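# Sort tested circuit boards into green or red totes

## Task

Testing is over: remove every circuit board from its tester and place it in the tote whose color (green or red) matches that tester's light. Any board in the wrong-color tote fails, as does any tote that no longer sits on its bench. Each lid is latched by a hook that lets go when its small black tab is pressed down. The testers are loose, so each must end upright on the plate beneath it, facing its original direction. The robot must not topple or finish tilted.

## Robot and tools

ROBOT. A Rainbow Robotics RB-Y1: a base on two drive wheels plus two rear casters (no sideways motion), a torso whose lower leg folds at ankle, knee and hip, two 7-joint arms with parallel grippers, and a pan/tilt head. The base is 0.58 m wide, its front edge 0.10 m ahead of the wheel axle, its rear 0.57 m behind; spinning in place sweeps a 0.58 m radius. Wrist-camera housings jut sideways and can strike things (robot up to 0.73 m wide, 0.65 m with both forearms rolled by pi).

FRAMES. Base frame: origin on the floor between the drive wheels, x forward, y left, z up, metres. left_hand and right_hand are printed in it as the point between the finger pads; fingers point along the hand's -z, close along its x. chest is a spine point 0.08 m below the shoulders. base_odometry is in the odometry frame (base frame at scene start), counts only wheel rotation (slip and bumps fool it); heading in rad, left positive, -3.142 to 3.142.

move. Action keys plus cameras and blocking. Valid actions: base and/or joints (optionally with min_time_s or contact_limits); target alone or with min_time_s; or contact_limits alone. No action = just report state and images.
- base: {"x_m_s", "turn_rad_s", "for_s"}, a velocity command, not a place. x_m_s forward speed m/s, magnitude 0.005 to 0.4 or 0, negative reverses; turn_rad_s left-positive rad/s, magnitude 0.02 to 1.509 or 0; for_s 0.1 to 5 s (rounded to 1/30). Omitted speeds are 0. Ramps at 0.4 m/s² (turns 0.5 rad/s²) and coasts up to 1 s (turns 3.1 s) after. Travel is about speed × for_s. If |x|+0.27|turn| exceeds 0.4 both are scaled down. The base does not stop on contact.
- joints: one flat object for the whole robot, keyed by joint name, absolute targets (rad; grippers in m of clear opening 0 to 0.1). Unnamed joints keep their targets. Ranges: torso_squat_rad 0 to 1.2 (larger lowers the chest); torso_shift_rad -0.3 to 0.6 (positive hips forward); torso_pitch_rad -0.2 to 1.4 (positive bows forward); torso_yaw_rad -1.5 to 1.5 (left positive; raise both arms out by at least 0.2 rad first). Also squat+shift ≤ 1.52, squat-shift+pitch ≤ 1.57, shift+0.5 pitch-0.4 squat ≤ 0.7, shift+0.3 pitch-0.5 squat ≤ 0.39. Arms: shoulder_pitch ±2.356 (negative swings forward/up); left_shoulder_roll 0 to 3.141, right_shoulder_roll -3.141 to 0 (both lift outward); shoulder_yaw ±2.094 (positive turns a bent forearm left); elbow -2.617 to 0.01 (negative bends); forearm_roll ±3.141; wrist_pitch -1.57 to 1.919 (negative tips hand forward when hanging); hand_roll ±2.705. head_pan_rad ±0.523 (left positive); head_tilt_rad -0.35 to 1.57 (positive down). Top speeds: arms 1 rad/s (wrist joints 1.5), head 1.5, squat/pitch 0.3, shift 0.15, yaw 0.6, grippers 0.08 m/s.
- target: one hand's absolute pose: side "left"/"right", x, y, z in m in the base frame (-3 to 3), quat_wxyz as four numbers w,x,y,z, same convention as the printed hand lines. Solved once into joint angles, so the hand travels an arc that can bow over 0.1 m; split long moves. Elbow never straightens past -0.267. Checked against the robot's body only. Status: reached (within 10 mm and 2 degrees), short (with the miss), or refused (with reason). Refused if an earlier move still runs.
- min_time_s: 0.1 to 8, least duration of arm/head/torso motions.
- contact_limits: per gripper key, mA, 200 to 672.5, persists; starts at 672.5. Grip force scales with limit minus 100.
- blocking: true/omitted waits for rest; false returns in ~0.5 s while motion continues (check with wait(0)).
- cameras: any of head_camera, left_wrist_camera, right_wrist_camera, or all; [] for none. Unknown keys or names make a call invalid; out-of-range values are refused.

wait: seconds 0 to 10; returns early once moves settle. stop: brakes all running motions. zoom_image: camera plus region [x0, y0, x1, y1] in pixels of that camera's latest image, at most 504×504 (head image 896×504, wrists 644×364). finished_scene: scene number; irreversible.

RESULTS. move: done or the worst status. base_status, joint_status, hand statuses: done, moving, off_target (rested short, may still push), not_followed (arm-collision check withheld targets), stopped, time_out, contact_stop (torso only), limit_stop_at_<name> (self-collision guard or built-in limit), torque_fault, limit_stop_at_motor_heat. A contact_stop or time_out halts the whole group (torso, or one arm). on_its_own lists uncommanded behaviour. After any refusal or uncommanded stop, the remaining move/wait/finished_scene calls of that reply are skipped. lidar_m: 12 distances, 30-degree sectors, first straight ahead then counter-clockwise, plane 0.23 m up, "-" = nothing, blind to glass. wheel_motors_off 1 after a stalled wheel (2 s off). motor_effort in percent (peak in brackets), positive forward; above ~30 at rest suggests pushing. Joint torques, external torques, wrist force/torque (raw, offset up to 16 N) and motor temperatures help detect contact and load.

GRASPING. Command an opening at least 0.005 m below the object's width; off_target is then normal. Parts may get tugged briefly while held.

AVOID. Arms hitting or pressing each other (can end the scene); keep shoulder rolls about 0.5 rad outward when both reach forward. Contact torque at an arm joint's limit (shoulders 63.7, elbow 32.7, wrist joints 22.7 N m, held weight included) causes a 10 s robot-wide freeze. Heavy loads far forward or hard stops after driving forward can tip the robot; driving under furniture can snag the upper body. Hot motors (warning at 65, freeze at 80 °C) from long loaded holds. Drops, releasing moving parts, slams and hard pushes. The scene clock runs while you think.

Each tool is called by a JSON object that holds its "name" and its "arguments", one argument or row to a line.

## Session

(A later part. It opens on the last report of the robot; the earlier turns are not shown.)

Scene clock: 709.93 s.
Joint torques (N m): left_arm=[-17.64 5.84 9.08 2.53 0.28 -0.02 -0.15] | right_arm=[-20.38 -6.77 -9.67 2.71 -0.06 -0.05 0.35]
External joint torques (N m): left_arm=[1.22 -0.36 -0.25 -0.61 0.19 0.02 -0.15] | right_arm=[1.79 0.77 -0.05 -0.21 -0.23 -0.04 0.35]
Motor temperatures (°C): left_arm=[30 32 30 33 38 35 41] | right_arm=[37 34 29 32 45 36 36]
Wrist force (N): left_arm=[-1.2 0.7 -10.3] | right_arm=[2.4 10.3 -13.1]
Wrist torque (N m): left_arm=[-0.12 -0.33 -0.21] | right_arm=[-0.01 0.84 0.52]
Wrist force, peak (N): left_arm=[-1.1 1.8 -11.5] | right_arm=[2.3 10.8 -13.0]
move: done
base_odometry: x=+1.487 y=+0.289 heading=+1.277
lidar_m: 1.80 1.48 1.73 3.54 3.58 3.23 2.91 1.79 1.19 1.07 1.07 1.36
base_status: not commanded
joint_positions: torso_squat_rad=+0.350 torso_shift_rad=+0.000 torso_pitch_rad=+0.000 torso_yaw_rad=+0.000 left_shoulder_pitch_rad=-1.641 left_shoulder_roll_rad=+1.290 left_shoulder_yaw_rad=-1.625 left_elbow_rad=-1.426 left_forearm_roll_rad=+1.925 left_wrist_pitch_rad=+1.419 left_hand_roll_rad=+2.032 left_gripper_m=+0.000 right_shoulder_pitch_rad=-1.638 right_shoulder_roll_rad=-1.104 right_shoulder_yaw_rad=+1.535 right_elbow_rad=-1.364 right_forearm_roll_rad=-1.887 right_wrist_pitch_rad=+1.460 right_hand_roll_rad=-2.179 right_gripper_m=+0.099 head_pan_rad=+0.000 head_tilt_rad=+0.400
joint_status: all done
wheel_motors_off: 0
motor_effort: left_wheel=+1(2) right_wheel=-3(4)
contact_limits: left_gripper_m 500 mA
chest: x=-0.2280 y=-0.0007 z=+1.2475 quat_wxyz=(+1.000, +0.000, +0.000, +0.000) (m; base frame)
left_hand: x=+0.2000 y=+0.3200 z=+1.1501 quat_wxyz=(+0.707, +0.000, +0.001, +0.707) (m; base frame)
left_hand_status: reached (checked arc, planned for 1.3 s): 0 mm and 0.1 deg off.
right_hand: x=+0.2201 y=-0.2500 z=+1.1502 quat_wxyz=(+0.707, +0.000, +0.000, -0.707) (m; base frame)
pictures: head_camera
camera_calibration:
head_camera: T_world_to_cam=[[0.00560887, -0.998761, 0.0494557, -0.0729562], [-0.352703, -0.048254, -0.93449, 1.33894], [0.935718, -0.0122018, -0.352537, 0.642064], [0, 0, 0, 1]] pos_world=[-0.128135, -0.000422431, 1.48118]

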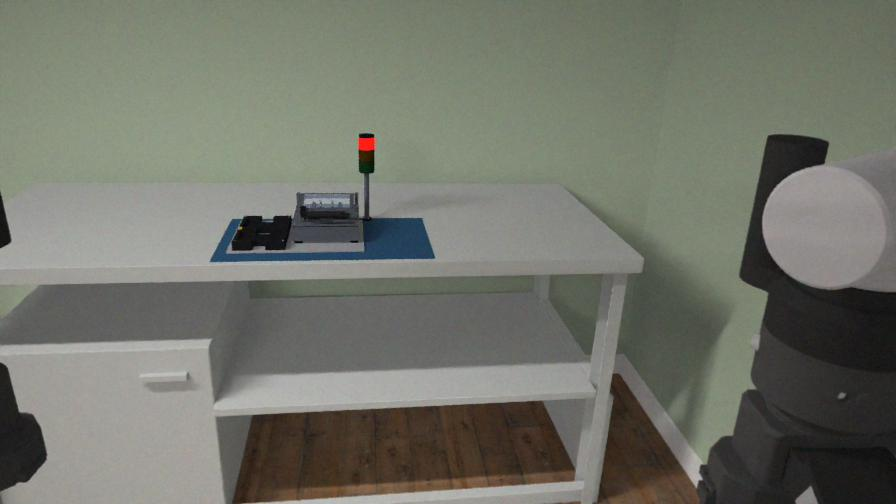

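{"name": "move", "arguments": {
  "base": {"turn_rad_s":0.25,"for_s":0.6},
  "cameras": []
}}

{"name": "move", "arguments": {
  "base": {"x_m_s":0.35,"for_s":2.2},
  "joints": {"head_tilt_rad":0.7},
  "cameras": ["head_camera"]
}}

Scene clock: 725.07 s.
Joint torques (N m): left_arm=[-17.83 5.73 9.11 2.47 0.37 -0.04 -0.19] | right_arm=[-20.18 -6.51 -9.43 2.72 -0.1 -0.06 0.4]
External joint torques (N m): left_arm=[1.03 -0.47 -0.22 -0.68 0.28 0 -0.19] | right_arm=[1.99 1.03 0.19 -0.2 -0.28 -0.05 0.4]
Motor temperatures (°C): left_arm=[30 32 30 33 38 35 41] | right_arm=[37 34 29 32 45 36 36]
Wrist force (N): left_arm=[-0.9 0.7 -10.2] | right_arm=[2.2 10.7 -12.7]
Wrist torque (N m): left_arm=[-0.11 -0.30 -0.22] | right_arm=[-0.07 0.85 0.52]
Wrist force, peak (N): left_arm=[-1.0 0.4 -10.7] | right_arm=[2.1 10.9 -13.0]
move: done
base_odometry: x=+1.487 y=+0.289 heading=+1.426
lidar_m: 1.61 1.48 2.96 3.55 3.70 3.05 2.87 1.52 1.13 1.09 1.11 1.55
base_status: done (sent for 0.6 of 0.6 s)
joint_positions: torso_squat_rad=+0.350 torso_shift_rad=+0.000 torso_pitch_rad=+0.000 torso_yaw_rad=+0.000 left_shoulder_pitch_rad=-1.641 left_shoulder_roll_rad=+1.290 left_shoulder_yaw_rad=-1.625 left_elbow_rad=-1.426 left_forearm_roll_rad=+1.925 left_wrist_pitch_rad=+1.419 left_hand_roll_rad=+2.032 left_gripper_m=+0.000 right_shoulder_pitch_rad=-1.638 right_shoulder_roll_rad=-1.104 right_shoulder_yaw_rad=+1.535 right_elbow_rad=-1.364 right_forearm_roll_rad=-1.887 right_wrist_pitch_rad=+1.460 right_hand_roll_rad=-2.179 right_gripper_m=+0.099 head_pan_rad=+0.000 head_tilt_rad=+0.400
joint_status: not commanded
wheel_motors_off: 0
motor_effort: left_wheel=-4(29) right_wheel=+0(26)
contact_limits: left_gripper_m 500 mA
chest: x=-0.2280 y=-0.0007 z=+1.2475 quat_wxyz=(+1.000, +0.000, +0.000, +0.000) (m; base frame)
left_hand: x=+0.2000 y=+0.3200 z=+1.1501 quat_wxyz=(+0.707, +0.000, +0.001, +0.707) (m; base frame)
right_hand: x=+0.2201 y=-0.2500 z=+1.1501 quat_wxyz=(+0.707, +0.000, +0.000, -0.707) (m; base frame)
pictures: none
No camera images: "cameras" was empty.

Scene clock: 728.60 s.
Joint torques (N m): left_arm=[-17.88 5.74 9.03 2.63 0.36 -0.04 -0.18] | right_arm=[-20.63 -6.49 -9.65 2.87 -0.07 -0.03 0.27]
External joint torques (N m): left_arm=[0.99 -0.45 -0.3 -0.52 0.27 0 -0.18] | right_arm=[1.53 1.06 -0.03 -0.05 -0.25 -0.03 0.27]
Motor temperatures (°C): left_arm=[30 32 30 33 38 35 41] | right_arm=[37 34 29 32 45 36 36]
Wrist force (N): left_arm=[-0.9 0.7 -10.3] | right_arm=[1.9 10.5 -12.9]
Wrist torque (N m): left_arm=[-0.12 -0.30 -0.21] | right_arm=[-0.04 0.81 0.50]
Wrist force, peak (N): left_arm=[-1.3 0.4 -10.7] | right_arm=[2.2 11.3 -12.8]
move: done
base_odometry: x=+1.597 y=+1.051 heading=+1.427
lidar_m: 1.30 0.77 0.92 2.94 3.68 3.78 3.64 1.54 1.15 1.11 0.93 0.96
base_status: done (sent for 2.2 of 2.2 s)
joint_positions: torso_squat_rad=+0.350 torso_shift_rad=+0.000 torso_pitch_rad=+0.000 torso_yaw_rad=+0.000 left_shoulder_pitch_rad=-1.641 left_shoulder_roll_rad=+1.290 left_shoulder_yaw_rad=-1.625 left_elbow_rad=-1.426 left_forearm_roll_rad=+1.925 left_wrist_pitch_rad=+1.419 left_hand_roll_rad=+2.032 left_gripper_m=+0.000 right_shoulder_pitch_rad=-1.638 right_shoulder_roll_rad=-1.104 right_shoulder_yaw_rad=+1.535 right_elbow_rad=-1.364 right_forearm_roll_rad=-1.887 right_wrist_pitch_rad=+1.460 right_hand_roll_rad=-2.179 right_gripper_m=+0.099 head_pan_rad=+0.000 head_tilt_rad=+0.700
joint_status: all done
wheel_motors_off: 0
motor_effort: left_wheel=+2(29) right_wheel=-4(26)
contact_limits: left_gripper_m 500 mA
chest: x=-0.2280 y=-0.0007 z=+1.2475 quat_wxyz=(+1.000, +0.000, +0.000, +0.000) (m; base frame)
left_hand: x=+0.2000 y=+0.3200 z=+1.1501 quat_wxyz=(+0.707, +0.000, +0.001, +0.707) (m; base frame)
right_hand: x=+0.2201 y=-0.2500 z=+1.1501 quat_wxyz=(+0.707, +0.000, +0.000, -0.707) (m; base frame)
pictures: head_camera
camera_calibration:
head_camera: T_world_to_cam=[[0.0202233, -0.998757, 0.0455473, -0.0642957], [-0.613083, -0.0483743, -0.788536, 1.07402], [0.78976, -0.0119774, -0.613299, 0.989445], [0, 0, 0, 1]] pos_world=[-0.121663, -0.000409943, 1.45666]

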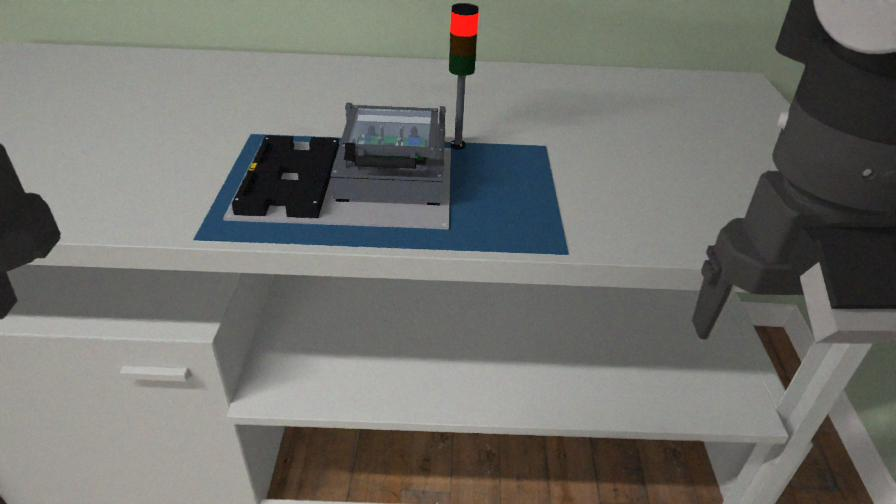

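{"name": "move", "arguments": {
  "base": {"x_m_s":0.25,"for_s":1.84},
  "joints": {"head_tilt_rad":0.95},
  "cameras": ["head_camera","left_wrist_camera"]
}}

{"name": "zoom_image", "arguments": {
  "camera": "head_camera",
  "region": [280, 80, 540, 270]
}}

Scene clock: 738.57 s.
Joint torques (N m): left_arm=[-17.74 5.71 8.9 2.6 0.42 -0.02 -0.3] | right_arm=[-20.39 -6.48 -9.65 2.7 -0.15 -0.05 0.31]
External joint torques (N m): left_arm=[1.12 -0.48 -0.42 -0.54 0.33 0.02 -0.3] | right_arm=[1.78 1.07 -0.03 -0.23 -0.33 -0.05 0.31]
Motor temperatures (°C): left_arm=[30 32 30 33 38 35 41] | right_arm=[37 34 29 32 45 36 36]
Wrist force (N): left_arm=[-1.2 0.6 -10.3] | right_arm=[2.1 10.7 -12.7]
Wrist torque (N m): left_arm=[-0.11 -0.33 -0.22] | right_arm=[-0.05 0.82 0.52]
Wrist force, peak (N): left_arm=[-1.1 0.4 -10.5] | right_arm=[2.2 11.0 -13.0]
move: done
base_odometry: x=+1.663 y=+1.505 heading=+1.427
lidar_m: 0.85 0.56 0.44 0.78 3.67 4.23 3.96 1.56 1.16 0.72 0.72 0.88
base_status: done (sent for 1.83 of 1.83 s)
joint_positions: torso_squat_rad=+0.350 torso_shift_rad=+0.000 torso_pitch_rad=+0.000 torso_yaw_rad=+0.000 left_shoulder_pitch_rad=-1.641 left_shoulder_roll_rad=+1.290 left_shoulder_yaw_rad=-1.625 left_elbow_rad=-1.426 left_forearm_roll_rad=+1.925 left_wrist_pitch_rad=+1.419 left_hand_roll_rad=+2.032 left_gripper_m=+0.000 right_shoulder_pitch_rad=-1.638 right_shoulder_roll_rad=-1.104 right_shoulder_yaw_rad=+1.535 right_elbow_rad=-1.364 right_forearm_roll_rad=-1.887 right_wrist_pitch_rad=+1.460 right_hand_roll_rad=-2.179 right_gripper_m=+0.099 head_pan_rad=+0.000 head_tilt_rad=+0.950
joint_status: all done
wheel_motors_off: 0
motor_effort: left_wheel=+0(26) right_wheel=-4(18)
contact_limits: left_gripper_m 500 mA
chest: x=-0.2280 y=-0.0007 z=+1.2475 quat_wxyz=(+1.000, +0.000, +0.000, +0.000) (m; base frame)
left_hand: x=+0.2000 y=+0.3200 z=+1.1501 quat_wxyz=(+0.707, +0.000, +0.001, +0.707) (m; base frame)
right_hand: x=+0.2201 y=-0.2500 z=+1.1501 quat_wxyz=(+0.707, +0.000, +0.000, -0.707) (m; base frame)
pictures: head_camera, left_wrist_camera
camera_calibration:
head_camera: T_world_to_cam=[[0.0310886, -0.998752, 0.0391009, -0.0527256], [-0.789099, -0.0485358, -0.612346, 0.782707], [0.613479, -0.0118175, -0.789622, 1.20836], [0, 0, 0, 1]] pos_world=[-0.122033, -0.000390701, 1.4355]
left_wrist_camera: T_world_to_cam=[[-0.0148752, 0.999795, -0.0137409, -0.302462], [0.872668, 0.0196895, 0.487917, -0.707758], [0.488088, -0.00473337, -0.872782, 0.976727], [0, 0, 0, 1]] pos_world=[0.13641, 0.320959, 1.19364]

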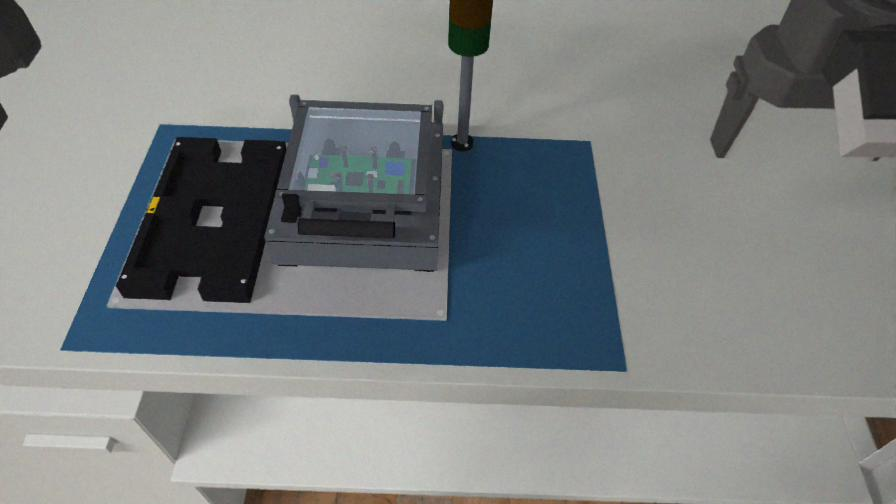

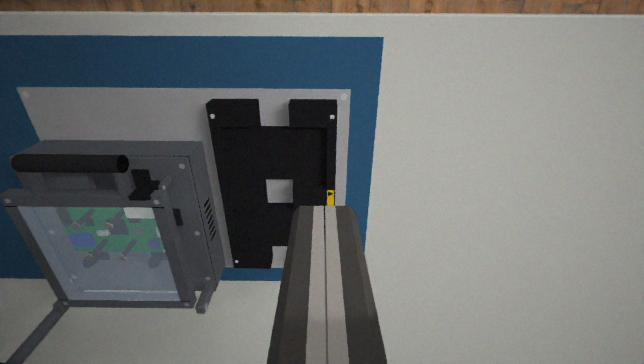

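Scaled by 1.938 from the camera's 896x504 image, which has a finer 1280x720 frame.

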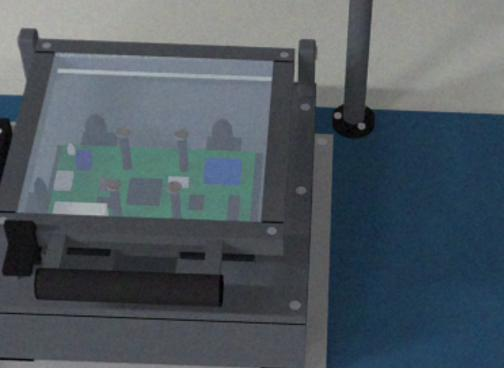

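{"name": "move", "arguments": {
  "target": {"side":"left","x":0.281,"y":0.16,"z":1.02,"quat_wxyz":[0.707,0,0,0.707]},
  "min_time_s": 1.3,
  "cameras": ["head_camera","left_wrist_camera"]
}}

{"name": "zoom_image", "arguments": {
  "camera": "left_wrist_camera",
  "region": [200, 60, 500, 300]
}}

Scene clock: 751.73 s.
Joint torques (N m): left_arm=[-22.78 8.57 5.56 3.6 0.14 -0.1 0.38] | right_arm=[-20.34 -6.67 -9.66 2.76 -0.06 0 0.37]
External joint torques (N m): left_arm=[1.49 -0.22 -0.65 0.74 0.06 -0.05 0.38] | right_arm=[1.83 0.87 -0.04 -0.17 -0.24 0 0.37]
Motor temperatures (°C): left_arm=[30 32 30 33 38 35 41] | right_arm=[37 34 29 32 45 36 36]
Wrist force (N): left_arm=[-1.4 0.7 -10.3] | right_arm=[2.0 10.7 -13.0]
Wrist torque (N m): left_arm=[-0.11 -0.37 -0.24] | right_arm=[-0.07 0.81 0.52]
Wrist force, peak (N): left_arm=[-1.3 0.9 -11.1] | right_arm=[2.2 10.9 -13.1]
move: done
base_odometry: x=+1.663 y=+1.505 heading=+1.427
lidar_m: 0.84 0.57 0.44 0.79 3.67 4.22 3.96 1.55 1.16 0.73 0.71 0.88
base_status: not commanded
joint_positions: torso_squat_rad=+0.350 torso_shift_rad=+0.000 torso_pitch_rad=+0.000 torso_yaw_rad=+0.000 left_shoulder_pitch_rad=-1.489 left_shoulder_roll_rad=+0.554 left_shoulder_yaw_rad=-1.628 left_elbow_rad=-0.758 left_forearm_roll_rad=+1.877 left_wrist_pitch_rad=+1.282 left_hand_roll_rad=+2.066 left_gripper_m=+0.000 right_shoulder_pitch_rad=-1.638 right_shoulder_roll_rad=-1.104 right_shoulder_yaw_rad=+1.535 right_elbow_rad=-1.364 right_forearm_roll_rad=-1.887 right_wrist_pitch_rad=+1.460 right_hand_roll_rad=-2.179 right_gripper_m=+0.099 head_pan_rad=+0.000 head_tilt_rad=+0.950
joint_status: all done
wheel_motors_off: 0
motor_effort: left_wheel=+3(3) right_wheel=-5(6)
contact_limits: left_gripper_m 500 mA
chest: x=-0.2281 y=-0.0007 z=+1.2475 quat_wxyz=(+1.000, +0.000, +0.000, +0.000) (m; base frame)
left_hand: x=+0.2806 y=+0.1598 z=+1.0201 quat_wxyz=(+0.707, -0.001, -0.001, +0.707) (m; base frame)
left_hand_status: reached (checked arc, planned for 1.3 s): 0 mm and 0.2 deg off.
right_hand: x=+0.2201 y=-0.2500 z=+1.1502 quat_wxyz=(+0.707, +0.000, +0.000, -0.707) (m; base frame)
pictures: head_camera, left_wrist_camera
camera_calibration:
head_camera: T_world_to_cam=[[0.0310726, -0.998753, 0.0390794, -0.0527135], [-0.789069, -0.0485106, -0.612387, 0.782734], [0.613519, -0.0118079, -0.789592, 1.20835], [0, 0, 0, 1]] pos_world=[-0.122078, -0.000408719, 1.4355]
left_wrist_camera: T_world_to_cam=[[-0.0154452, 0.999789, -0.0135349, -0.142956], [0.87089, 0.0201018, 0.491067, -0.714311], [0.491236, -0.00420281, -0.871017, 0.82039], [0, 0, 0, 1]] pos_world=[0.216873, 0.160733, 1.06341]

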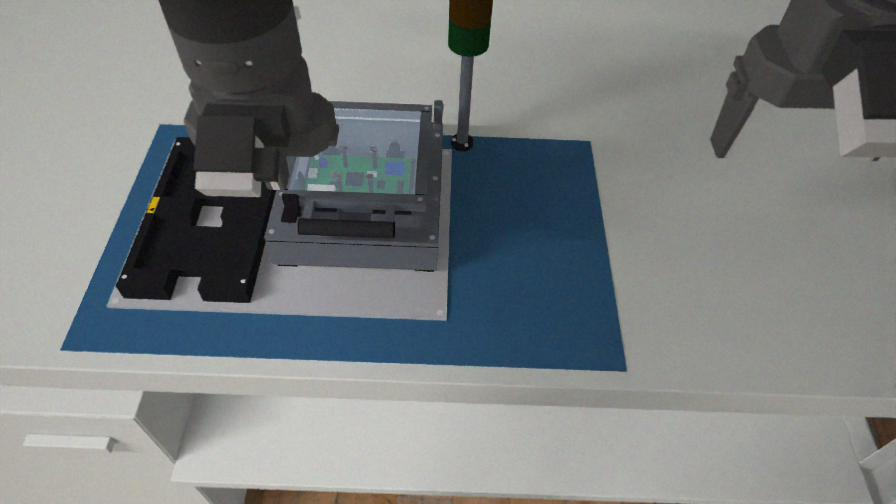

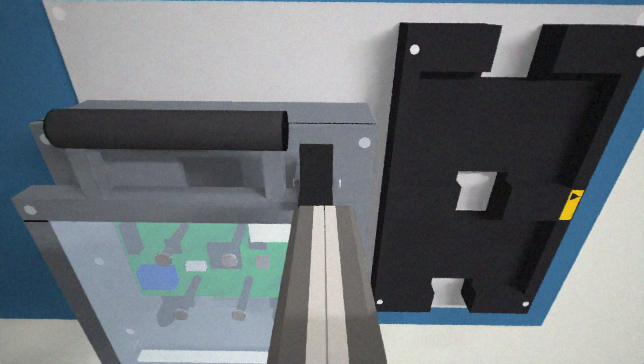

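Scaled by 1.680 from the camera's 644x364 image, which has a finer 920x520 frame.

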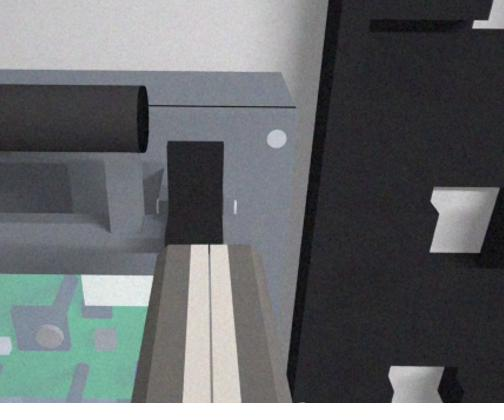

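{"name": "move", "arguments": {
  "target": {"side":"left","x":0.276,"y":0.160,"z":0.985,"quat_wxyz":[0.707,0,0,0.707]},
  "cameras": []
}}

{"name": "move", "arguments": {
  "target": {"side":"left","x":0.276,"y":0.160,"z":0.970,"quat_wxyz":[0.707,0,0,0.707]},
  "cameras": ["left_wrist_camera","head_camera"]
}}

Scene clock: 780.90 s.
Joint torques (N m): left_arm=[-23.24 7.75 5.32 3.42 0.19 -0.16 0] | right_arm=[-20.4 -6.66 -9.5 2.9 0.01 -0.04 0.34]
External joint torques (N m): left_arm=[0.87 -0.87 -0.6 0.68 0.11 -0.12 0] | right_arm=[1.76 0.89 0.12 -0.03 -0.17 -0.03 0.34]
Motor temperatures (°C): left_arm=[30 32 30 33 38 35 41] | right_arm=[37 34 29 32 45 36 36]
Wrist force (N): left_arm=[-1.2 0.8 -10.3] | right_arm=[2.2 10.7 -13.0]
Wrist torque (N m): left_arm=[-0.12 -0.35 -0.23] | right_arm=[-0.06 0.83 0.50]
Wrist force, peak (N): left_arm=[-1.0 1.5 -11.7] | right_arm=[2.2 10.7 -13.0]
move: done
base_odometry: x=+1.663 y=+1.505 heading=+1.427
lidar_m: 0.84 0.57 0.45 0.78 3.67 4.23 3.96 1.55 1.15 0.73 0.72 0.88
base_status: not commanded
joint_positions: torso_squat_rad=+0.350 torso_shift_rad=+0.000 torso_pitch_rad=+0.000 torso_yaw_rad=+0.000 left_shoulder_pitch_rad=-1.428 left_shoulder_roll_rad=+0.516 left_shoulder_yaw_rad=-1.643 left_elbow_rad=-0.727 left_forearm_roll_rad=+1.860 left_wrist_pitch_rad=+1.224 left_hand_roll_rad=+2.058 left_gripper_m=+0.000 right_shoulder_pitch_rad=-1.638 right_shoulder_roll_rad=-1.104 right_shoulder_yaw_rad=+1.535 right_elbow_rad=-1.364 right_forearm_roll_rad=-1.887 right_wrist_pitch_rad=+1.460 right_hand_roll_rad=-2.179 right_gripper_m=+0.099 head_pan_rad=+0.000 head_tilt_rad=+0.950
joint_status: all done
wheel_motors_off: 0
motor_effort: left_wheel=+1(4) right_wheel=-3(5)
contact_limits: left_gripper_m 500 mA
chest: x=-0.2280 y=-0.0007 z=+1.2475 quat_wxyz=(+1.000, +0.000, +0.000, +0.000) (m; base frame)
left_hand: x=+0.2758 y=+0.1600 z=+0.9850 quat_wxyz=(+0.707, +0.000, +0.000, +0.707) (m; base frame)
left_hand_status: reached (checked arc, planned for 0.3 s): 0 mm and 0.1 deg off.
right_hand: x=+0.2201 y=-0.2500 z=+1.1501 quat_wxyz=(+0.707, +0.000, +0.000, -0.707) (m; base frame)
pictures: none
No camera images: "cameras" was empty.

Scene clock: 781.77 s.
Joint torques (N m): left_arm=[-2.25 -0.46 0.33 1.85 -1.11 -6.96 0.12] | right_arm=[-20.38 -6.5 -9.75 2.72 -0.06 -0.07 0.44]
External joint torques (N m): left_arm=[21.88 -9.04 -5.29 -0.9 -1.2 -6.93 0.12] | right_arm=[1.79 1 -0.13 -0.21 -0.24 -0.06 0.43]
Motor temperatures (°C): left_arm=[30 32 30 33 38 35 41] | right_arm=[37 34 29 32 45 36 36]
Wrist force (N): left_arm=[6.2 32.0 59.9] | right_arm=[2.0 10.6 -12.5]
Wrist torque (N m): left_arm=[-0.05 -0.26 -0.35] | right_arm=[-0.06 0.79 0.52]
Wrist force, peak (N): left_arm=[7.9 41.9 73.4] | right_arm=[2.0 11.3 -12.9]
move: done
base_odometry: x=+1.663 y=+1.505 heading=+1.427
lidar_m: 0.84 0.57 0.44 0.78 3.66 4.22 3.96 1.55 1.17 0.72 0.71 0.88
base_status: not commanded
joint_positions: torso_squat_rad=+0.350 torso_shift_rad=-0.001 torso_pitch_rad=-0.003 torso_yaw_rad=+0.000 left_shoulder_pitch_rad=-1.407 left_shoulder_roll_rad=+0.489 left_shoulder_yaw_rad=-1.645 left_elbow_rad=-0.685 left_forearm_roll_rad=+1.857 left_wrist_pitch_rad=+1.206 left_hand_roll_rad=+2.039 left_gripper_m=+0.000 right_shoulder_pitch_rad=-1.638 right_shoulder_roll_rad=-1.104 right_shoulder_yaw_rad=+1.535 right_elbow_rad=-1.364 right_forearm_roll_rad=-1.887 right_wrist_pitch_rad=+1.460 right_hand_roll_rad=-2.179 right_gripper_m=+0.099 head_pan_rad=+0.000 head_tilt_rad=+0.950
joint_status: all done
wheel_motors_off: 0
motor_effort: left_wheel=+13(21) right_wheel=-1(6)
contact_limits: left_gripper_m 500 mA
chest: x=-0.2295 y=-0.0009 z=+1.2474 quat_wxyz=(+1.000, +0.001, -0.001, +0.000) (m; base frame)
left_hand: x=+0.2761 y=+0.1603 z=+0.9749 quat_wxyz=(+0.707, -0.003, -0.003, +0.707) (m; base frame)
left_hand_status: reached (checked arc, planned for 0.2 s): 5 mm and 0.5 deg off.
right_hand: x=+0.2189 y=-0.2500 z=+1.1511 quat_wxyz=(+0.707, +0.001, -0.001, -0.707) (m; base frame)
pictures: head_camera, left_wrist_camera
camera_calibration:
head_camera: T_world_to_cam=[[0.0312526, -0.998758, 0.0387957, -0.0524096], [-0.787522, -0.0485074, -0.614374, 0.784343], [0.615493, -0.0113517, -0.788061, 1.20776], [0, 0, 0, 1]] pos_world=[-0.12404, -0.000587969, 1.4357]
left_wrist_camera: T_world_to_cam=[[-0.0162852, 0.99979, -0.0124374, -0.144945], [0.868187, 0.0203096, 0.495821, -0.692075], [0.49597, -0.00272345, -0.868335, 0.779005], [0, 0, 0, 1]] pos_world=[0.212127, 0.161092, 1.01778]

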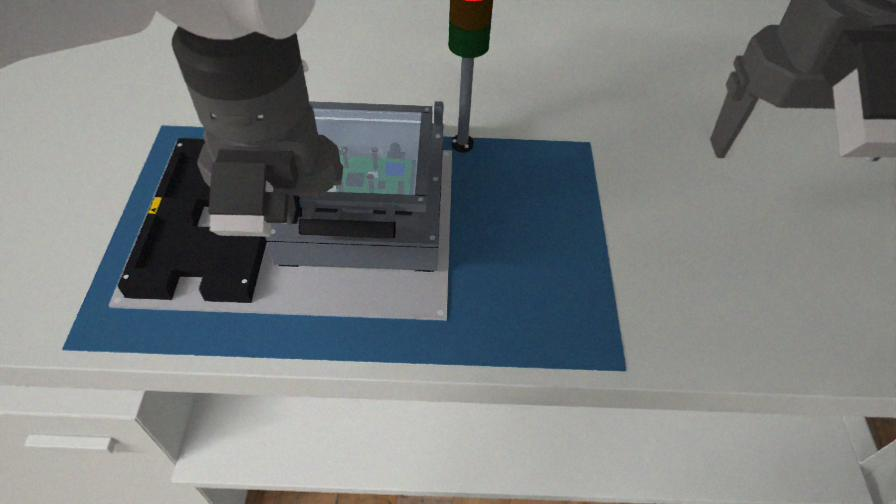

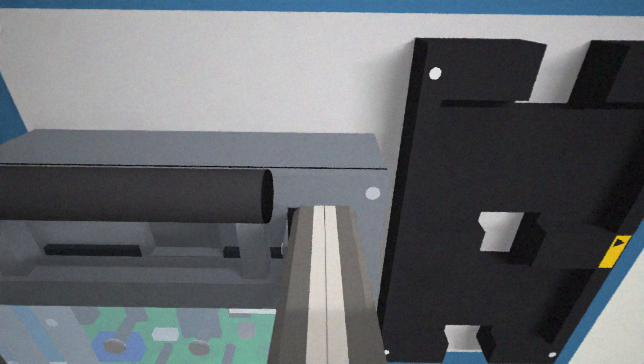

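{"name": "move", "arguments": {
  "target": {"side":"left","x":0.276,"y":0.160,"z":1.05,"quat_wxyz":[0.707,0,0,0.707]},
  "cameras": ["left_wrist_camera","head_camera"]
}}

{"name": "zoom_image", "arguments": {
  "camera": "head_camera",
  "region": [200, 80, 480, 300]
}}

Scene clock: 787.07 s.
Joint torques (N m): left_arm=[-21.98 8.1 6.72 2.29 0.41 -0.18 0.18] | right_arm=[-20.53 -6.65 -9.63 2.77 -0.04 -0.05 0.38]
External joint torques (N m): left_arm=[2.18 -0.71 0.06 -0.62 0.32 -0.15 0.18] | right_arm=[1.64 0.89 -0.01 -0.16 -0.21 -0.05 0.38]
Motor temperatures (°C): left_arm=[30 32 30 33 38 35 41] | right_arm=[37 34 29 32 45 36 36]
Wrist force (N): left_arm=[-2.1 0.4 -10.1] | right_arm=[2.1 10.7 -12.3]
Wrist torque (N m): left_arm=[-0.07 -0.45 -0.22] | right_arm=[-0.07 0.82 0.52]
Wrist force, peak (N): left_arm=[6.4 31.3 59.0] | right_arm=[2.2 11.1 -13.1]
move: done
base_odometry: x=+1.663 y=+1.505 heading=+1.427
lidar_m: 0.84 0.56 0.44 0.79 3.66 4.22 3.96 1.55 1.16 0.72 0.71 0.87
base_status: not commanded
joint_positions: torso_squat_rad=+0.350 torso_shift_rad=+0.000 torso_pitch_rad=+0.000 torso_yaw_rad=+0.000 left_shoulder_pitch_rad=-1.539 left_shoulder_roll_rad=+0.602 left_shoulder_yaw_rad=-1.618 left_elbow_rad=-0.822 left_forearm_roll_rad=+1.890 left_wrist_pitch_rad=+1.332 left_hand_roll_rad=+2.092 left_gripper_m=+0.000 right_shoulder_pitch_rad=-1.638 right_shoulder_roll_rad=-1.104 right_shoulder_yaw_rad=+1.535 right_elbow_rad=-1.364 right_forearm_roll_rad=-1.887 right_wrist_pitch_rad=+1.460 right_hand_roll_rad=-2.179 right_gripper_m=+0.099 head_pan_rad=+0.000 head_tilt_rad=+0.950
joint_status: all done
wheel_motors_off: 0
motor_effort: left_wheel=+2(15) right_wheel=-4(8)
contact_limits: left_gripper_m 500 mA
chest: x=-0.2281 y=-0.0007 z=+1.2475 quat_wxyz=(+1.000, +0.000, +0.000, +0.000) (m; base frame)
left_hand: x=+0.2773 y=+0.1600 z=+1.0485 quat_wxyz=(+0.707, +0.002, +0.002, +0.707) (m; base frame)
left_hand_status: reached (checked arc, planned for 0.4 s): 2 mm and 0.3 deg off.
right_hand: x=+0.2200 y=-0.2500 z=+1.1502 quat_wxyz=(+0.707, +0.000, +0.000, -0.707) (m; base frame)
pictures: head_camera, left_wrist_camera
camera_calibration:
head_camera: T_world_to_cam=[[0.0311104, -0.998751, 0.0390964, -0.052715], [-0.789032, -0.0485516, -0.61243, 0.782786], [0.613564, -0.0117953, -0.789557, 1.20833], [0, 0, 0, 1]] pos_world=[-0.122104, -0.000390991, 1.43551]
left_wrist_camera: T_world_to_cam=[[-0.0149257, 0.999819, -0.011826, -0.144776], [0.875183, 0.0187832, 0.483427, -0.718323], [0.483562, -0.00313445, -0.875305, 0.853216], [0, 0, 0, 1]] pos_world=[0.21392, 0.160916, 1.09237]

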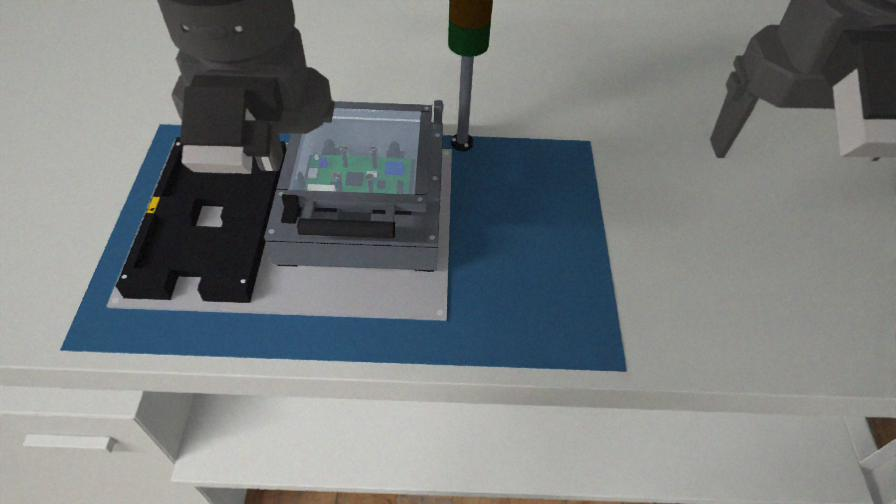

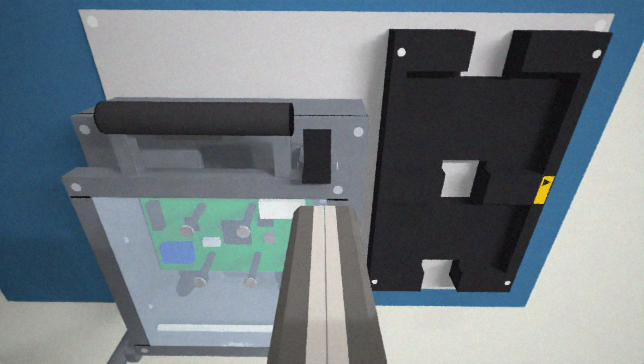

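Scaled by 1.800 from the camera's 896x504 image, which has a finer 1280x720 frame.

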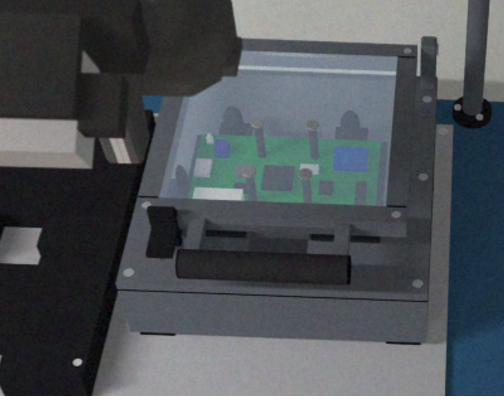

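{"name": "zoom_image", "arguments": {
  "camera": "left_wrist_camera",
  "region": [60, 70, 400, 300]
}}

Scaled by 1.482 from the camera's 644x364 image, which has a finer 920x520 frame.

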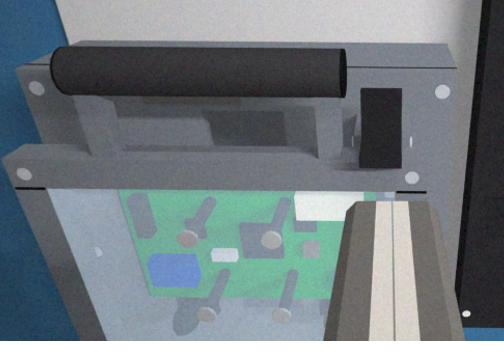

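{"name": "move", "arguments": {
  "target": {"side":"left","x":0.270,"y":0.157,"z":0.990,"quat_wxyz":[0.707,0,0,0.707]},
  "cameras": ["left_wrist_camera"]
}}

{"name": "move", "arguments": {
  "target": {"side":"left","x":0.270,"y":0.157,"z":0.969,"quat_wxyz":[0.707,0,0,0.707]},
  "cameras": ["left_wrist_camera"]
}}

{"name": "move", "arguments": {
  "target": {"side":"left","x":0.276,"y":0.160,"z":1.05,"quat_wxyz":[0.707,0,0,0.707]},
  "cameras": ["left_wrist_camera"]
}}

{"name": "zoom_image", "arguments": {
  "camera": "left_wrist_camera",
  "region": [60, 70, 400, 300]
}}

Scene clock: 805.50 s.
Joint torques (N m): left_arm=[-23.21 8.1 6.53 2.46 0.21 -0.03 0.24] | right_arm=[-20.31 -6.83 -9.62 2.95 -0.07 -0.03 0.3]
External joint torques (N m): left_arm=[0.67 -0.49 -0.02 -0.2 0.12 0.01 0.24] | right_arm=[1.86 0.71 0 0.03 -0.25 -0.03 0.3]
Motor temperatures (°C): left_arm=[30 32 30 33 38 35 41] | right_arm=[37 34 29 32 45 36 36]
Wrist force (N): left_arm=[-2.0 0.6 -10.1] | right_arm=[2.5 10.5 -12.7]
Wrist torque (N m): left_arm=[-0.09 -0.45 -0.25] | right_arm=[-0.03 0.88 0.53]
Wrist force, peak (N): left_arm=[-2.4 0.8 -11.3] | right_arm=[2.3 10.8 -13.0]
move: done
base_odometry: x=+1.663 y=+1.505 heading=+1.427
lidar_m: 0.84 0.57 0.44 0.79 3.66 4.23 3.97 1.56 1.16 0.72 0.72 0.89
base_status: not commanded
joint_positions: torso_squat_rad=+0.350 torso_shift_rad=+0.000 torso_pitch_rad=+0.000 torso_yaw_rad=+0.000 left_shoulder_pitch_rad=-1.443 left_shoulder_roll_rad=+0.559 left_shoulder_yaw_rad=-1.648 left_elbow_rad=-0.826 left_forearm_roll_rad=+1.849 left_wrist_pitch_rad=+1.214 left_hand_roll_rad=+2.116 left_gripper_m=+0.000 right_shoulder_pitch_rad=-1.638 right_shoulder_roll_rad=-1.104 right_shoulder_yaw_rad=+1.535 right_elbow_rad=-1.364 right_forearm_roll_rad=-1.887 right_wrist_pitch_rad=+1.460 right_hand_roll_rad=-2.179 right_gripper_m=+0.099 head_pan_rad=+0.000 head_tilt_rad=+0.950
joint_status: all done
wheel_motors_off: 0
motor_effort: left_wheel=+2(4) right_wheel=-4(6)
contact_limits: left_gripper_m 500 mA
chest: x=-0.2280 y=-0.0007 z=+1.2475 quat_wxyz=(+1.000, +0.000, +0.000, +0.000) (m; base frame)
left_hand: x=+0.2695 y=+0.1572 z=+0.9902 quat_wxyz=(+0.707, -0.001, -0.001, +0.707) (m; base frame)
left_hand_status: reached (checked arc, planned for 0.4 s): 1 mm and 0.1 deg off.
right_hand: x=+0.2201 y=-0.2500 z=+1.1502 quat_wxyz=(+0.707, +0.000, +0.000, -0.707) (m; base frame)
pictures: left_wrist_camera
camera_calibration:
left_wrist_camera: T_world_to_cam=[[-0.0155652, 0.999801, -0.0124888, -0.141902], [0.871332, 0.0196896, 0.490299, -0.689184], [0.490447, -0.00325029, -0.871465, 0.800306], [0, 0, 0, 1]] pos_world=[0.205792, 0.158044, 1.03357]

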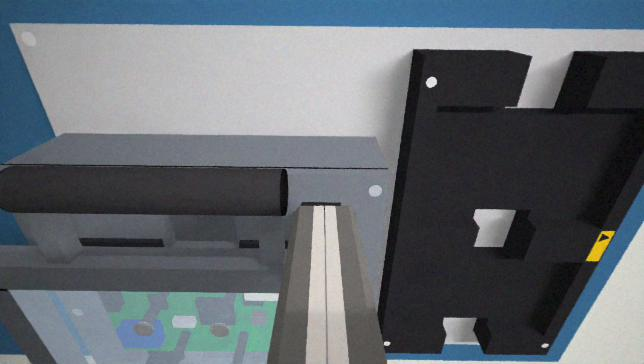

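Scene clock: 806.60 s.
Joint torques (N m): left_arm=[-11.21 3 2.85 4.19 -1.98 -7.56 -0.01] | right_arm=[-20.38 -6.89 -9.62 2.76 -0.08 -0.01 0.39]
External joint torques (N m): left_arm=[12.72 -5.51 -3.18 1.53 -2.06 -7.53 -0.01] | right_arm=[1.79 0.63 0 -0.17 -0.26 -0.01 0.39]
Motor temperatures (°C): left_arm=[30 32 30 33 38 35 41] | right_arm=[37 34 29 32 45 36 36]
Wrist force (N): left_arm=[3.4 35.3 41.2] | right_arm=[2.3 11.0 -12.8]
Wrist torque (N m): left_arm=[0.08 -0.66 -0.27] | right_arm=[-0.09 0.85 0.53]
Wrist force, peak (N): left_arm=[4.7 48.9 57.1] | right_arm=[1.8 11.3 -13.2]
move: done
base_odometry: x=+1.663 y=+1.505 heading=+1.427
lidar_m: 0.84 0.56 0.44 0.78 3.66 4.22 3.96 1.55 1.16 0.72 0.72 0.89
base_status: not commanded
joint_positions: torso_squat_rad=+0.350 torso_shift_rad=-0.001 torso_pitch_rad=-0.002 torso_yaw_rad=+0.000 left_shoulder_pitch_rad=-1.406 left_shoulder_roll_rad=+0.511 left_shoulder_yaw_rad=-1.651 left_elbow_rad=-0.751 left_forearm_roll_rad=+1.846 left_wrist_pitch_rad=+1.192 left_hand_roll_rad=+2.082 left_gripper_m=+0.000 right_shoulder_pitch_rad=-1.638 right_shoulder_roll_rad=-1.104 right_shoulder_yaw_rad=+1.535 right_elbow_rad=-1.364 right_forearm_roll_rad=-1.887 right_wrist_pitch_rad=+1.460 right_hand_roll_rad=-2.179 right_gripper_m=+0.099 head_pan_rad=+0.000 head_tilt_rad=+0.950
joint_status: all done
wheel_motors_off: 0
motor_effort: left_wheel=+16(22) right_wheel=-2(8)
contact_limits: left_gripper_m 500 mA
chest: x=-0.2293 y=-0.0008 z=+1.2474 quat_wxyz=(+1.000, +0.001, -0.001, +0.000) (m; base frame)
left_hand: x=+0.2699 y=+0.1570 z=+0.9717 quat_wxyz=(+0.707, -0.001, -0.001, +0.707) (m; base frame)
left_hand_status: reached (checked arc, planned for 0.3 s): 3 mm and 0.2 deg off.
right_hand: x=+0.2191 y=-0.2500 z=+1.1509 quat_wxyz=(+0.707, +0.001, +0.000, -0.707) (m; base frame)
pictures: left_wrist_camera
camera_calibration:
left_wrist_camera: T_world_to_cam=[[-0.0158879, 0.999795, -0.0125369, -0.141858], [0.870388, 0.0200004, 0.491961, -0.681814], [0.492111, -0.00309569, -0.870527, 0.782553], [0, 0, 0, 1]] pos_world=[0.206086, 0.157888, 1.01488]

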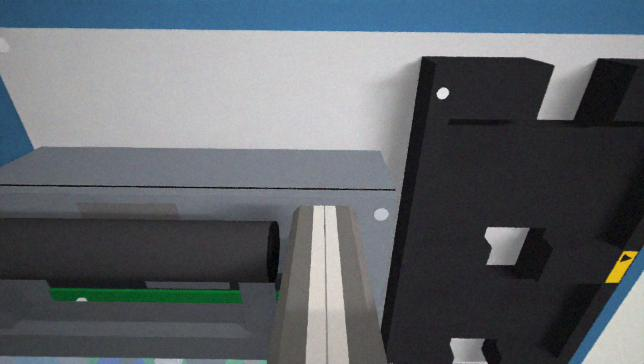

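Scene clock: 807.57 s.
Joint torques (N m): left_arm=[-21.84 8.39 6.68 2.08 0.3 -0.16 0.28] | right_arm=[-20.62 -6.83 -9.44 2.8 0 -0.08 0.38]
External joint torques (N m): left_arm=[2.3 -0.41 -0.03 -0.82 0.21 -0.13 0.28] | right_arm=[1.55 0.72 0.18 -0.12 -0.17 -0.08 0.38]
Motor temperatures (°C): left_arm=[30 32 30 33 38 35 41] | right_arm=[37 34 29 32 45 36 36]
Wrist force (N): left_arm=[-1.6 0.4 -10.0] | right_arm=[2.2 10.4 -12.4]
Wrist torque (N m): left_arm=[-0.08 -0.39 -0.23] | right_arm=[-0.03 0.86 0.53]
Wrist force, peak (N): left_arm=[3.0 33.0 38.1] | right_arm=[2.3 11.0 -13.0]
move: done
base_odometry: x=+1.663 y=+1.505 heading=+1.427
lidar_m: 0.84 0.57 0.45 0.78 3.67 4.22 3.96 1.56 1.15 0.72 0.73 0.88
base_status: not commanded
joint_positions: torso_squat_rad=+0.350 torso_shift_rad=+0.000 torso_pitch_rad=+0.000 torso_yaw_rad=+0.000 left_shoulder_pitch_rad=-1.539 left_shoulder_roll_rad=+0.606 left_shoulder_yaw_rad=-1.618 left_elbow_rad=-0.831 left_forearm_roll_rad=+1.888 left_wrist_pitch_rad=+1.328 left_hand_roll_rad=+2.097 left_gripper_m=+0.000 right_shoulder_pitch_rad=-1.638 right_shoulder_roll_rad=-1.104 right_shoulder_yaw_rad=+1.535 right_elbow_rad=-1.364 right_forearm_roll_rad=-1.887 right_wrist_pitch_rad=+1.460 right_hand_roll_rad=-2.179 right_gripper_m=+0.099 head_pan_rad=+0.000 head_tilt_rad=+0.950
joint_status: all done
wheel_motors_off: 0
motor_effort: left_wheel=+4(16) right_wheel=-5(8)
contact_limits: left_gripper_m 500 mA
chest: x=-0.2281 y=-0.0007 z=+1.2475 quat_wxyz=(+1.000, +0.000, +0.000, +0.000) (m; base frame)
left_hand: x=+0.2773 y=+0.1599 z=+1.0487 quat_wxyz=(+0.707, +0.001, +0.001, +0.707) (m; base frame)
left_hand_status: reached (checked arc, planned for 0.4 s): 2 mm and 0.2 deg off.
right_hand: x=+0.2200 y=-0.2500 z=+1.1502 quat_wxyz=(+0.707, +0.000, +0.000, -0.707) (m; base frame)
pictures: left_wrist_camera
camera_calibration:
left_wrist_camera: T_world_to_cam=[[-0.0149971, 0.999814, -0.0121271, -0.144329], [0.873873, 0.0190003, 0.485782, -0.720496], [0.485922, -0.00331219, -0.873996, 0.851382], [0, 0, 0, 1]] pos_world=[0.213753, 0.160812, 1.09236]

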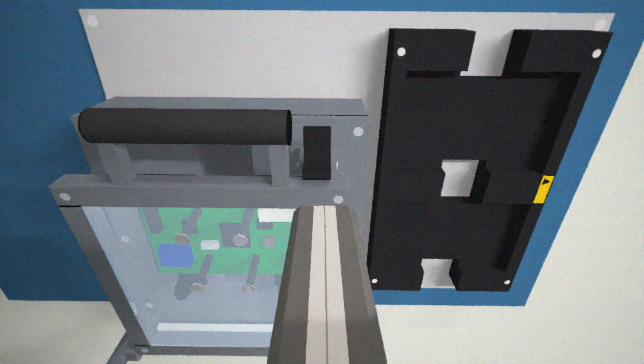

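Scaled by 1.482 from the camera's 644x364 image, which has a finer 920x520 frame.

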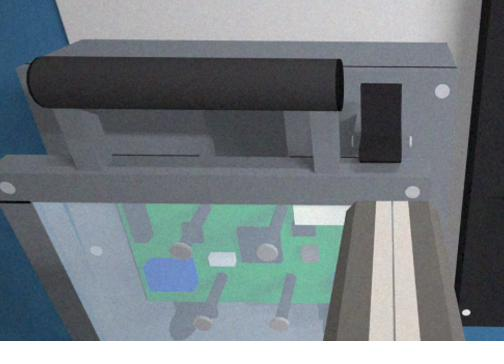

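{"name": "move", "arguments": {
  "joints": {"left_gripper_m":0.045},
  "contact_limits": {"left_gripper_m":300},
  "cameras": []
}}

{"name": "move", "arguments": {
  "target": {"side":"left","x":0.19,"y":0.101,"z":1.04,"quat_wxyz":[0.924,0,-0.383,0]},
  "cameras": []
}}

{"name": "move", "arguments": {
  "target": {"side":"left","x":0.216,"y":0.101,"z":1.002,"quat_wxyz":[0.924,0,-0.383,0]},
  "cameras": ["left_wrist_camera","head_camera"]
}}

Scene clock: 815.50 s.
Joint torques (N m): left_arm=[-21.72 8.3 6.74 2.09 0.29 -0.18 0.36] | right_arm=[-20.3 -6.92 -9.37 2.82 -0.05 -0.05 0.38]
External joint torques (N m): left_arm=[2.43 -0.5 0.03 -0.82 0.2 -0.14 0.36] | right_arm=[1.87 0.62 0.25 -0.1 -0.22 -0.05 0.38]
Motor temperatures (°C): left_arm=[30 32 30 33 38 35 41] | right_arm=[37 34 29 32 45 36 36]
Wrist force (N): left_arm=[-1.7 0.4 -10.2] | right_arm=[2.1 10.7 -12.6]
Wrist torque (N m): left_arm=[-0.08 -0.41 -0.22] | right_arm=[-0.07 0.82 0.52]
Wrist force, peak (N): left_arm=[-1.7 0.0 -10.4] | right_arm=[2.3 10.7 -13.2]
move: done
base_odometry: x=+1.663 y=+1.505 heading=+1.427
lidar_m: 0.84 0.57 0.44 0.78 3.66 4.23 3.97 1.55 1.16 0.72 0.72 0.87
base_status: not commanded
joint_positions: torso_squat_rad=+0.350 torso_shift_rad=+0.000 torso_pitch_rad=+0.000 torso_yaw_rad=+0.000 left_shoulder_pitch_rad=-1.539 left_shoulder_roll_rad=+0.606 left_shoulder_yaw_rad=-1.618 left_elbow_rad=-0.831 left_forearm_roll_rad=+1.888 left_wrist_pitch_rad=+1.328 left_hand_roll_rad=+2.097 left_gripper_m=+0.045 right_shoulder_pitch_rad=-1.638 right_shoulder_roll_rad=-1.104 right_shoulder_yaw_rad=+1.535 right_elbow_rad=-1.364 right_forearm_roll_rad=-1.887 right_wrist_pitch_rad=+1.460 right_hand_roll_rad=-2.179 right_gripper_m=+0.099 head_pan_rad=+0.000 head_tilt_rad=+0.950
joint_status: all done
wheel_motors_off: 0
motor_effort: left_wheel=+4(5) right_wheel=-3(5)
contact_limits: left_gripper_m 300 mA
chest: x=-0.2281 y=-0.0007 z=+1.2475 quat_wxyz=(+1.000, +0.000, +0.000, +0.000) (m; base frame)
left_hand: x=+0.2773 y=+0.1599 z=+1.0487 quat_wxyz=(+0.707, +0.001, +0.001, +0.707) (m; base frame)
right_hand: x=+0.2200 y=-0.2500 z=+1.1502 quat_wxyz=(+0.707, +0.000, +0.000, -0.707) (m; base frame)
pictures: none
No camera images: "cameras" was empty.

Scene clock: 817.50 s.
Joint torques (N m): left_arm=[-16.8 7.17 6.55 0.99 -0.45 0.75 0.16] | right_arm=[-20.41 -6.85 -9.5 2.91 -0.08 -0.01 0.25]
External joint torques (N m): left_arm=[0.36 0.7 -0.7 0.27 0.47 -0.12 0.2] | right_arm=[1.76 0.69 0.11 -0.02 -0.26 -0.01 0.25]
Motor temperatures (°C): left_arm=[30 32 30 33 38 35 41] | right_arm=[37 34 29 32 45 36 36]
Wrist force (N): left_arm=[-5.8 0.0 -8.3] | right_arm=[2.4 10.8 -13.0]
Wrist torque (N m): left_arm=[-0.03 -0.60 -0.24] | right_arm=[-0.08 0.85 0.52]
Wrist force, peak (N): left_arm=[-2.0 0.6 -10.7] | right_arm=[2.2 10.8 -13.0]
move: done
base_odometry: x=+1.663 y=+1.505 heading=+1.427
lidar_m: 0.84 0.56 0.44 0.78 3.67 4.23 3.96 1.55 1.16 0.73 0.71 0.88
base_status: not commanded
joint_positions: torso_squat_rad=+0.350 torso_shift_rad=+0.000 torso_pitch_rad=+0.000 torso_yaw_rad=+0.000 left_shoulder_pitch_rad=-1.737 left_shoulder_roll_rad=+0.744 left_shoulder_yaw_rad=-2.037 left_elbow_rad=-2.153 left_forearm_roll_rad=+0.555 left_wrist_pitch_rad=+1.182 left_hand_roll_rad=+2.273 left_gripper_m=+0.045 right_shoulder_pitch_rad=-1.638 right_shoulder_roll_rad=-1.104 right_shoulder_yaw_rad=+1.535 right_elbow_rad=-1.364 right_forearm_roll_rad=-1.887 right_wrist_pitch_rad=+1.460 right_hand_roll_rad=-2.179 right_gripper_m=+0.099 head_pan_rad=+0.000 head_tilt_rad=+0.950
joint_status: all done
wheel_motors_off: 0
motor_effort: left_wheel=+3(5) right_wheel=-4(5)
contact_limits: left_gripper_m 300 mA
chest: x=-0.2281 y=-0.0007 z=+1.2475 quat_wxyz=(+1.000, +0.000, +0.000, +0.000) (m; base frame)
left_hand: x=+0.1899 y=+0.1008 z=+1.0400 quat_wxyz=(+0.924, +0.000, -0.383, +0.000) (m; base frame)
left_hand_status: reached (checked arc, planned for 1.7 s): 0 mm and 0.0 deg off.
right_hand: x=+0.2200 y=-0.2500 z=+1.1502 quat_wxyz=(+0.707, +0.000, +0.000, -0.707) (m; base frame)
pictures: none
No camera images: "cameras" was empty.

Scene clock: 818.33 s.
Joint torques (N m): left_arm=[-17.23 5.6 6.5 1.39 -0.62 0.83 -0.12] | right_arm=[-20.12 -7.03 -9.51 2.88 -0.16 -0.04 0.43]
External joint torques (N m): left_arm=[0.97 -1.17 -0.78 0.54 0.28 -0.02 -0.09] | right_arm=[2.05 0.51 0.11 -0.04 -0.34 -0.04 0.43]
Motor temperatures (°C): left_arm=[30 32 30 33 38 35 41] | right_arm=[37 34 29 32 45 36 36]
Wrist force (N): left_arm=[-5.8 -0.2 -8.3] | right_arm=[2.2 10.8 -12.6]
Wrist torque (N m): left_arm=[0.01 -0.63 -0.24] | right_arm=[-0.06 0.82 0.50]
Wrist force, peak (N): left_arm=[-7.0 -0.7 -8.8] | right_arm=[2.2 10.8 -12.8]
move: done
base_odometry: x=+1.663 y=+1.505 heading=+1.427
lidar_m: 0.84 0.57 0.44 0.78 3.66 4.22 3.97 1.55 1.16 0.72 0.71 0.88
base_status: not commanded
joint_positions: torso_squat_rad=+0.350 torso_shift_rad=+0.000 torso_pitch_rad=+0.000 torso_yaw_rad=+0.000 left_shoulder_pitch_rad=-1.644 left_shoulder_roll_rad=+0.677 left_shoulder_yaw_rad=-2.066 left_elbow_rad=-1.976 left_forearm_roll_rad=+0.489 left_wrist_pitch_rad=+1.100 left_hand_roll_rad=+2.264 left_gripper_m=+0.045 right_shoulder_pitch_rad=-1.638 right_shoulder_roll_rad=-1.104 right_shoulder_yaw_rad=+1.535 right_elbow_rad=-1.364 right_forearm_roll_rad=-1.887 right_wrist_pitch_rad=+1.460 right_hand_roll_rad=-2.179 right_gripper_m=+0.099 head_pan_rad=+0.000 head_tilt_rad=+0.950
joint_status: all done
wheel_motors_off: 0
motor_effort: left_wheel=+4(4) right_wheel=-3(5)
contact_limits: left_gripper_m 300 mA
chest: x=-0.2281 y=-0.0007 z=+1.2475 quat_wxyz=(+1.000, +0.000, +0.000, +0.000) (m; base frame)
left_hand: x=+0.2156 y=+0.1012 z=+1.0025 quat_wxyz=(+0.924, +0.000, -0.383, +0.000) (m; base frame)
left_hand_status: reached (checked arc, planned for 0.5 s): 1 mm and 0.0 deg off.
right_hand: x=+0.2200 y=-0.2500 z=+1.1502 quat_wxyz=(+0.707, +0.000, +0.000, -0.707) (m; base frame)
pictures: head_camera, left_wrist_camera
camera_calibration:
head_camera: T_world_to_cam=[[0.0310953, -0.998751, 0.039097, -0.0527176], [-0.789056, -0.0485396, -0.612401, 0.782753], [0.613534, -0.0118069, -0.78958, 1.20834], [0, 0, 0, 1]] pos_world=[-0.122085, -0.000390473, 1.4355]
left_wrist_camera: T_world_to_cam=[[0.7151, 0.0158011, 0.698844, -0.857724], [-0.331874, -0.872211, 0.359315, -0.16617], [0.615217, -0.488874, -0.618474, 0.605854], [0, 0, 0, 1]] pos_world=[0.185479, 0.164804, 1.03383]

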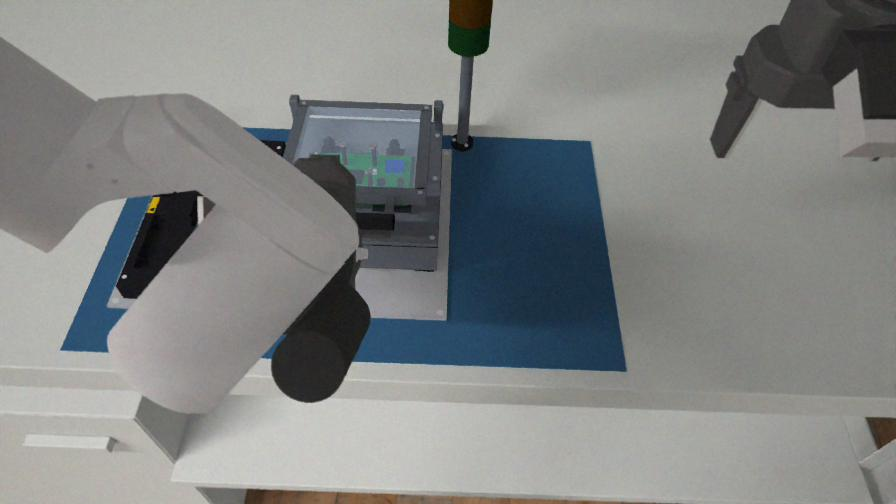

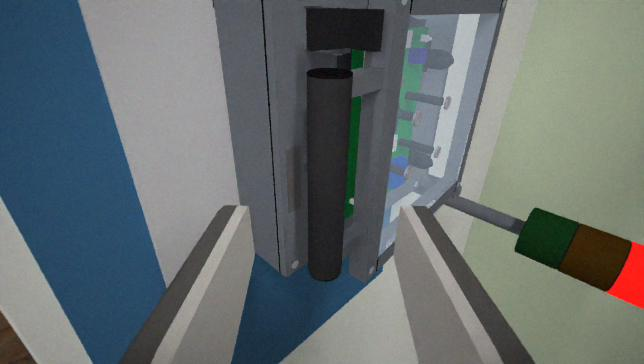

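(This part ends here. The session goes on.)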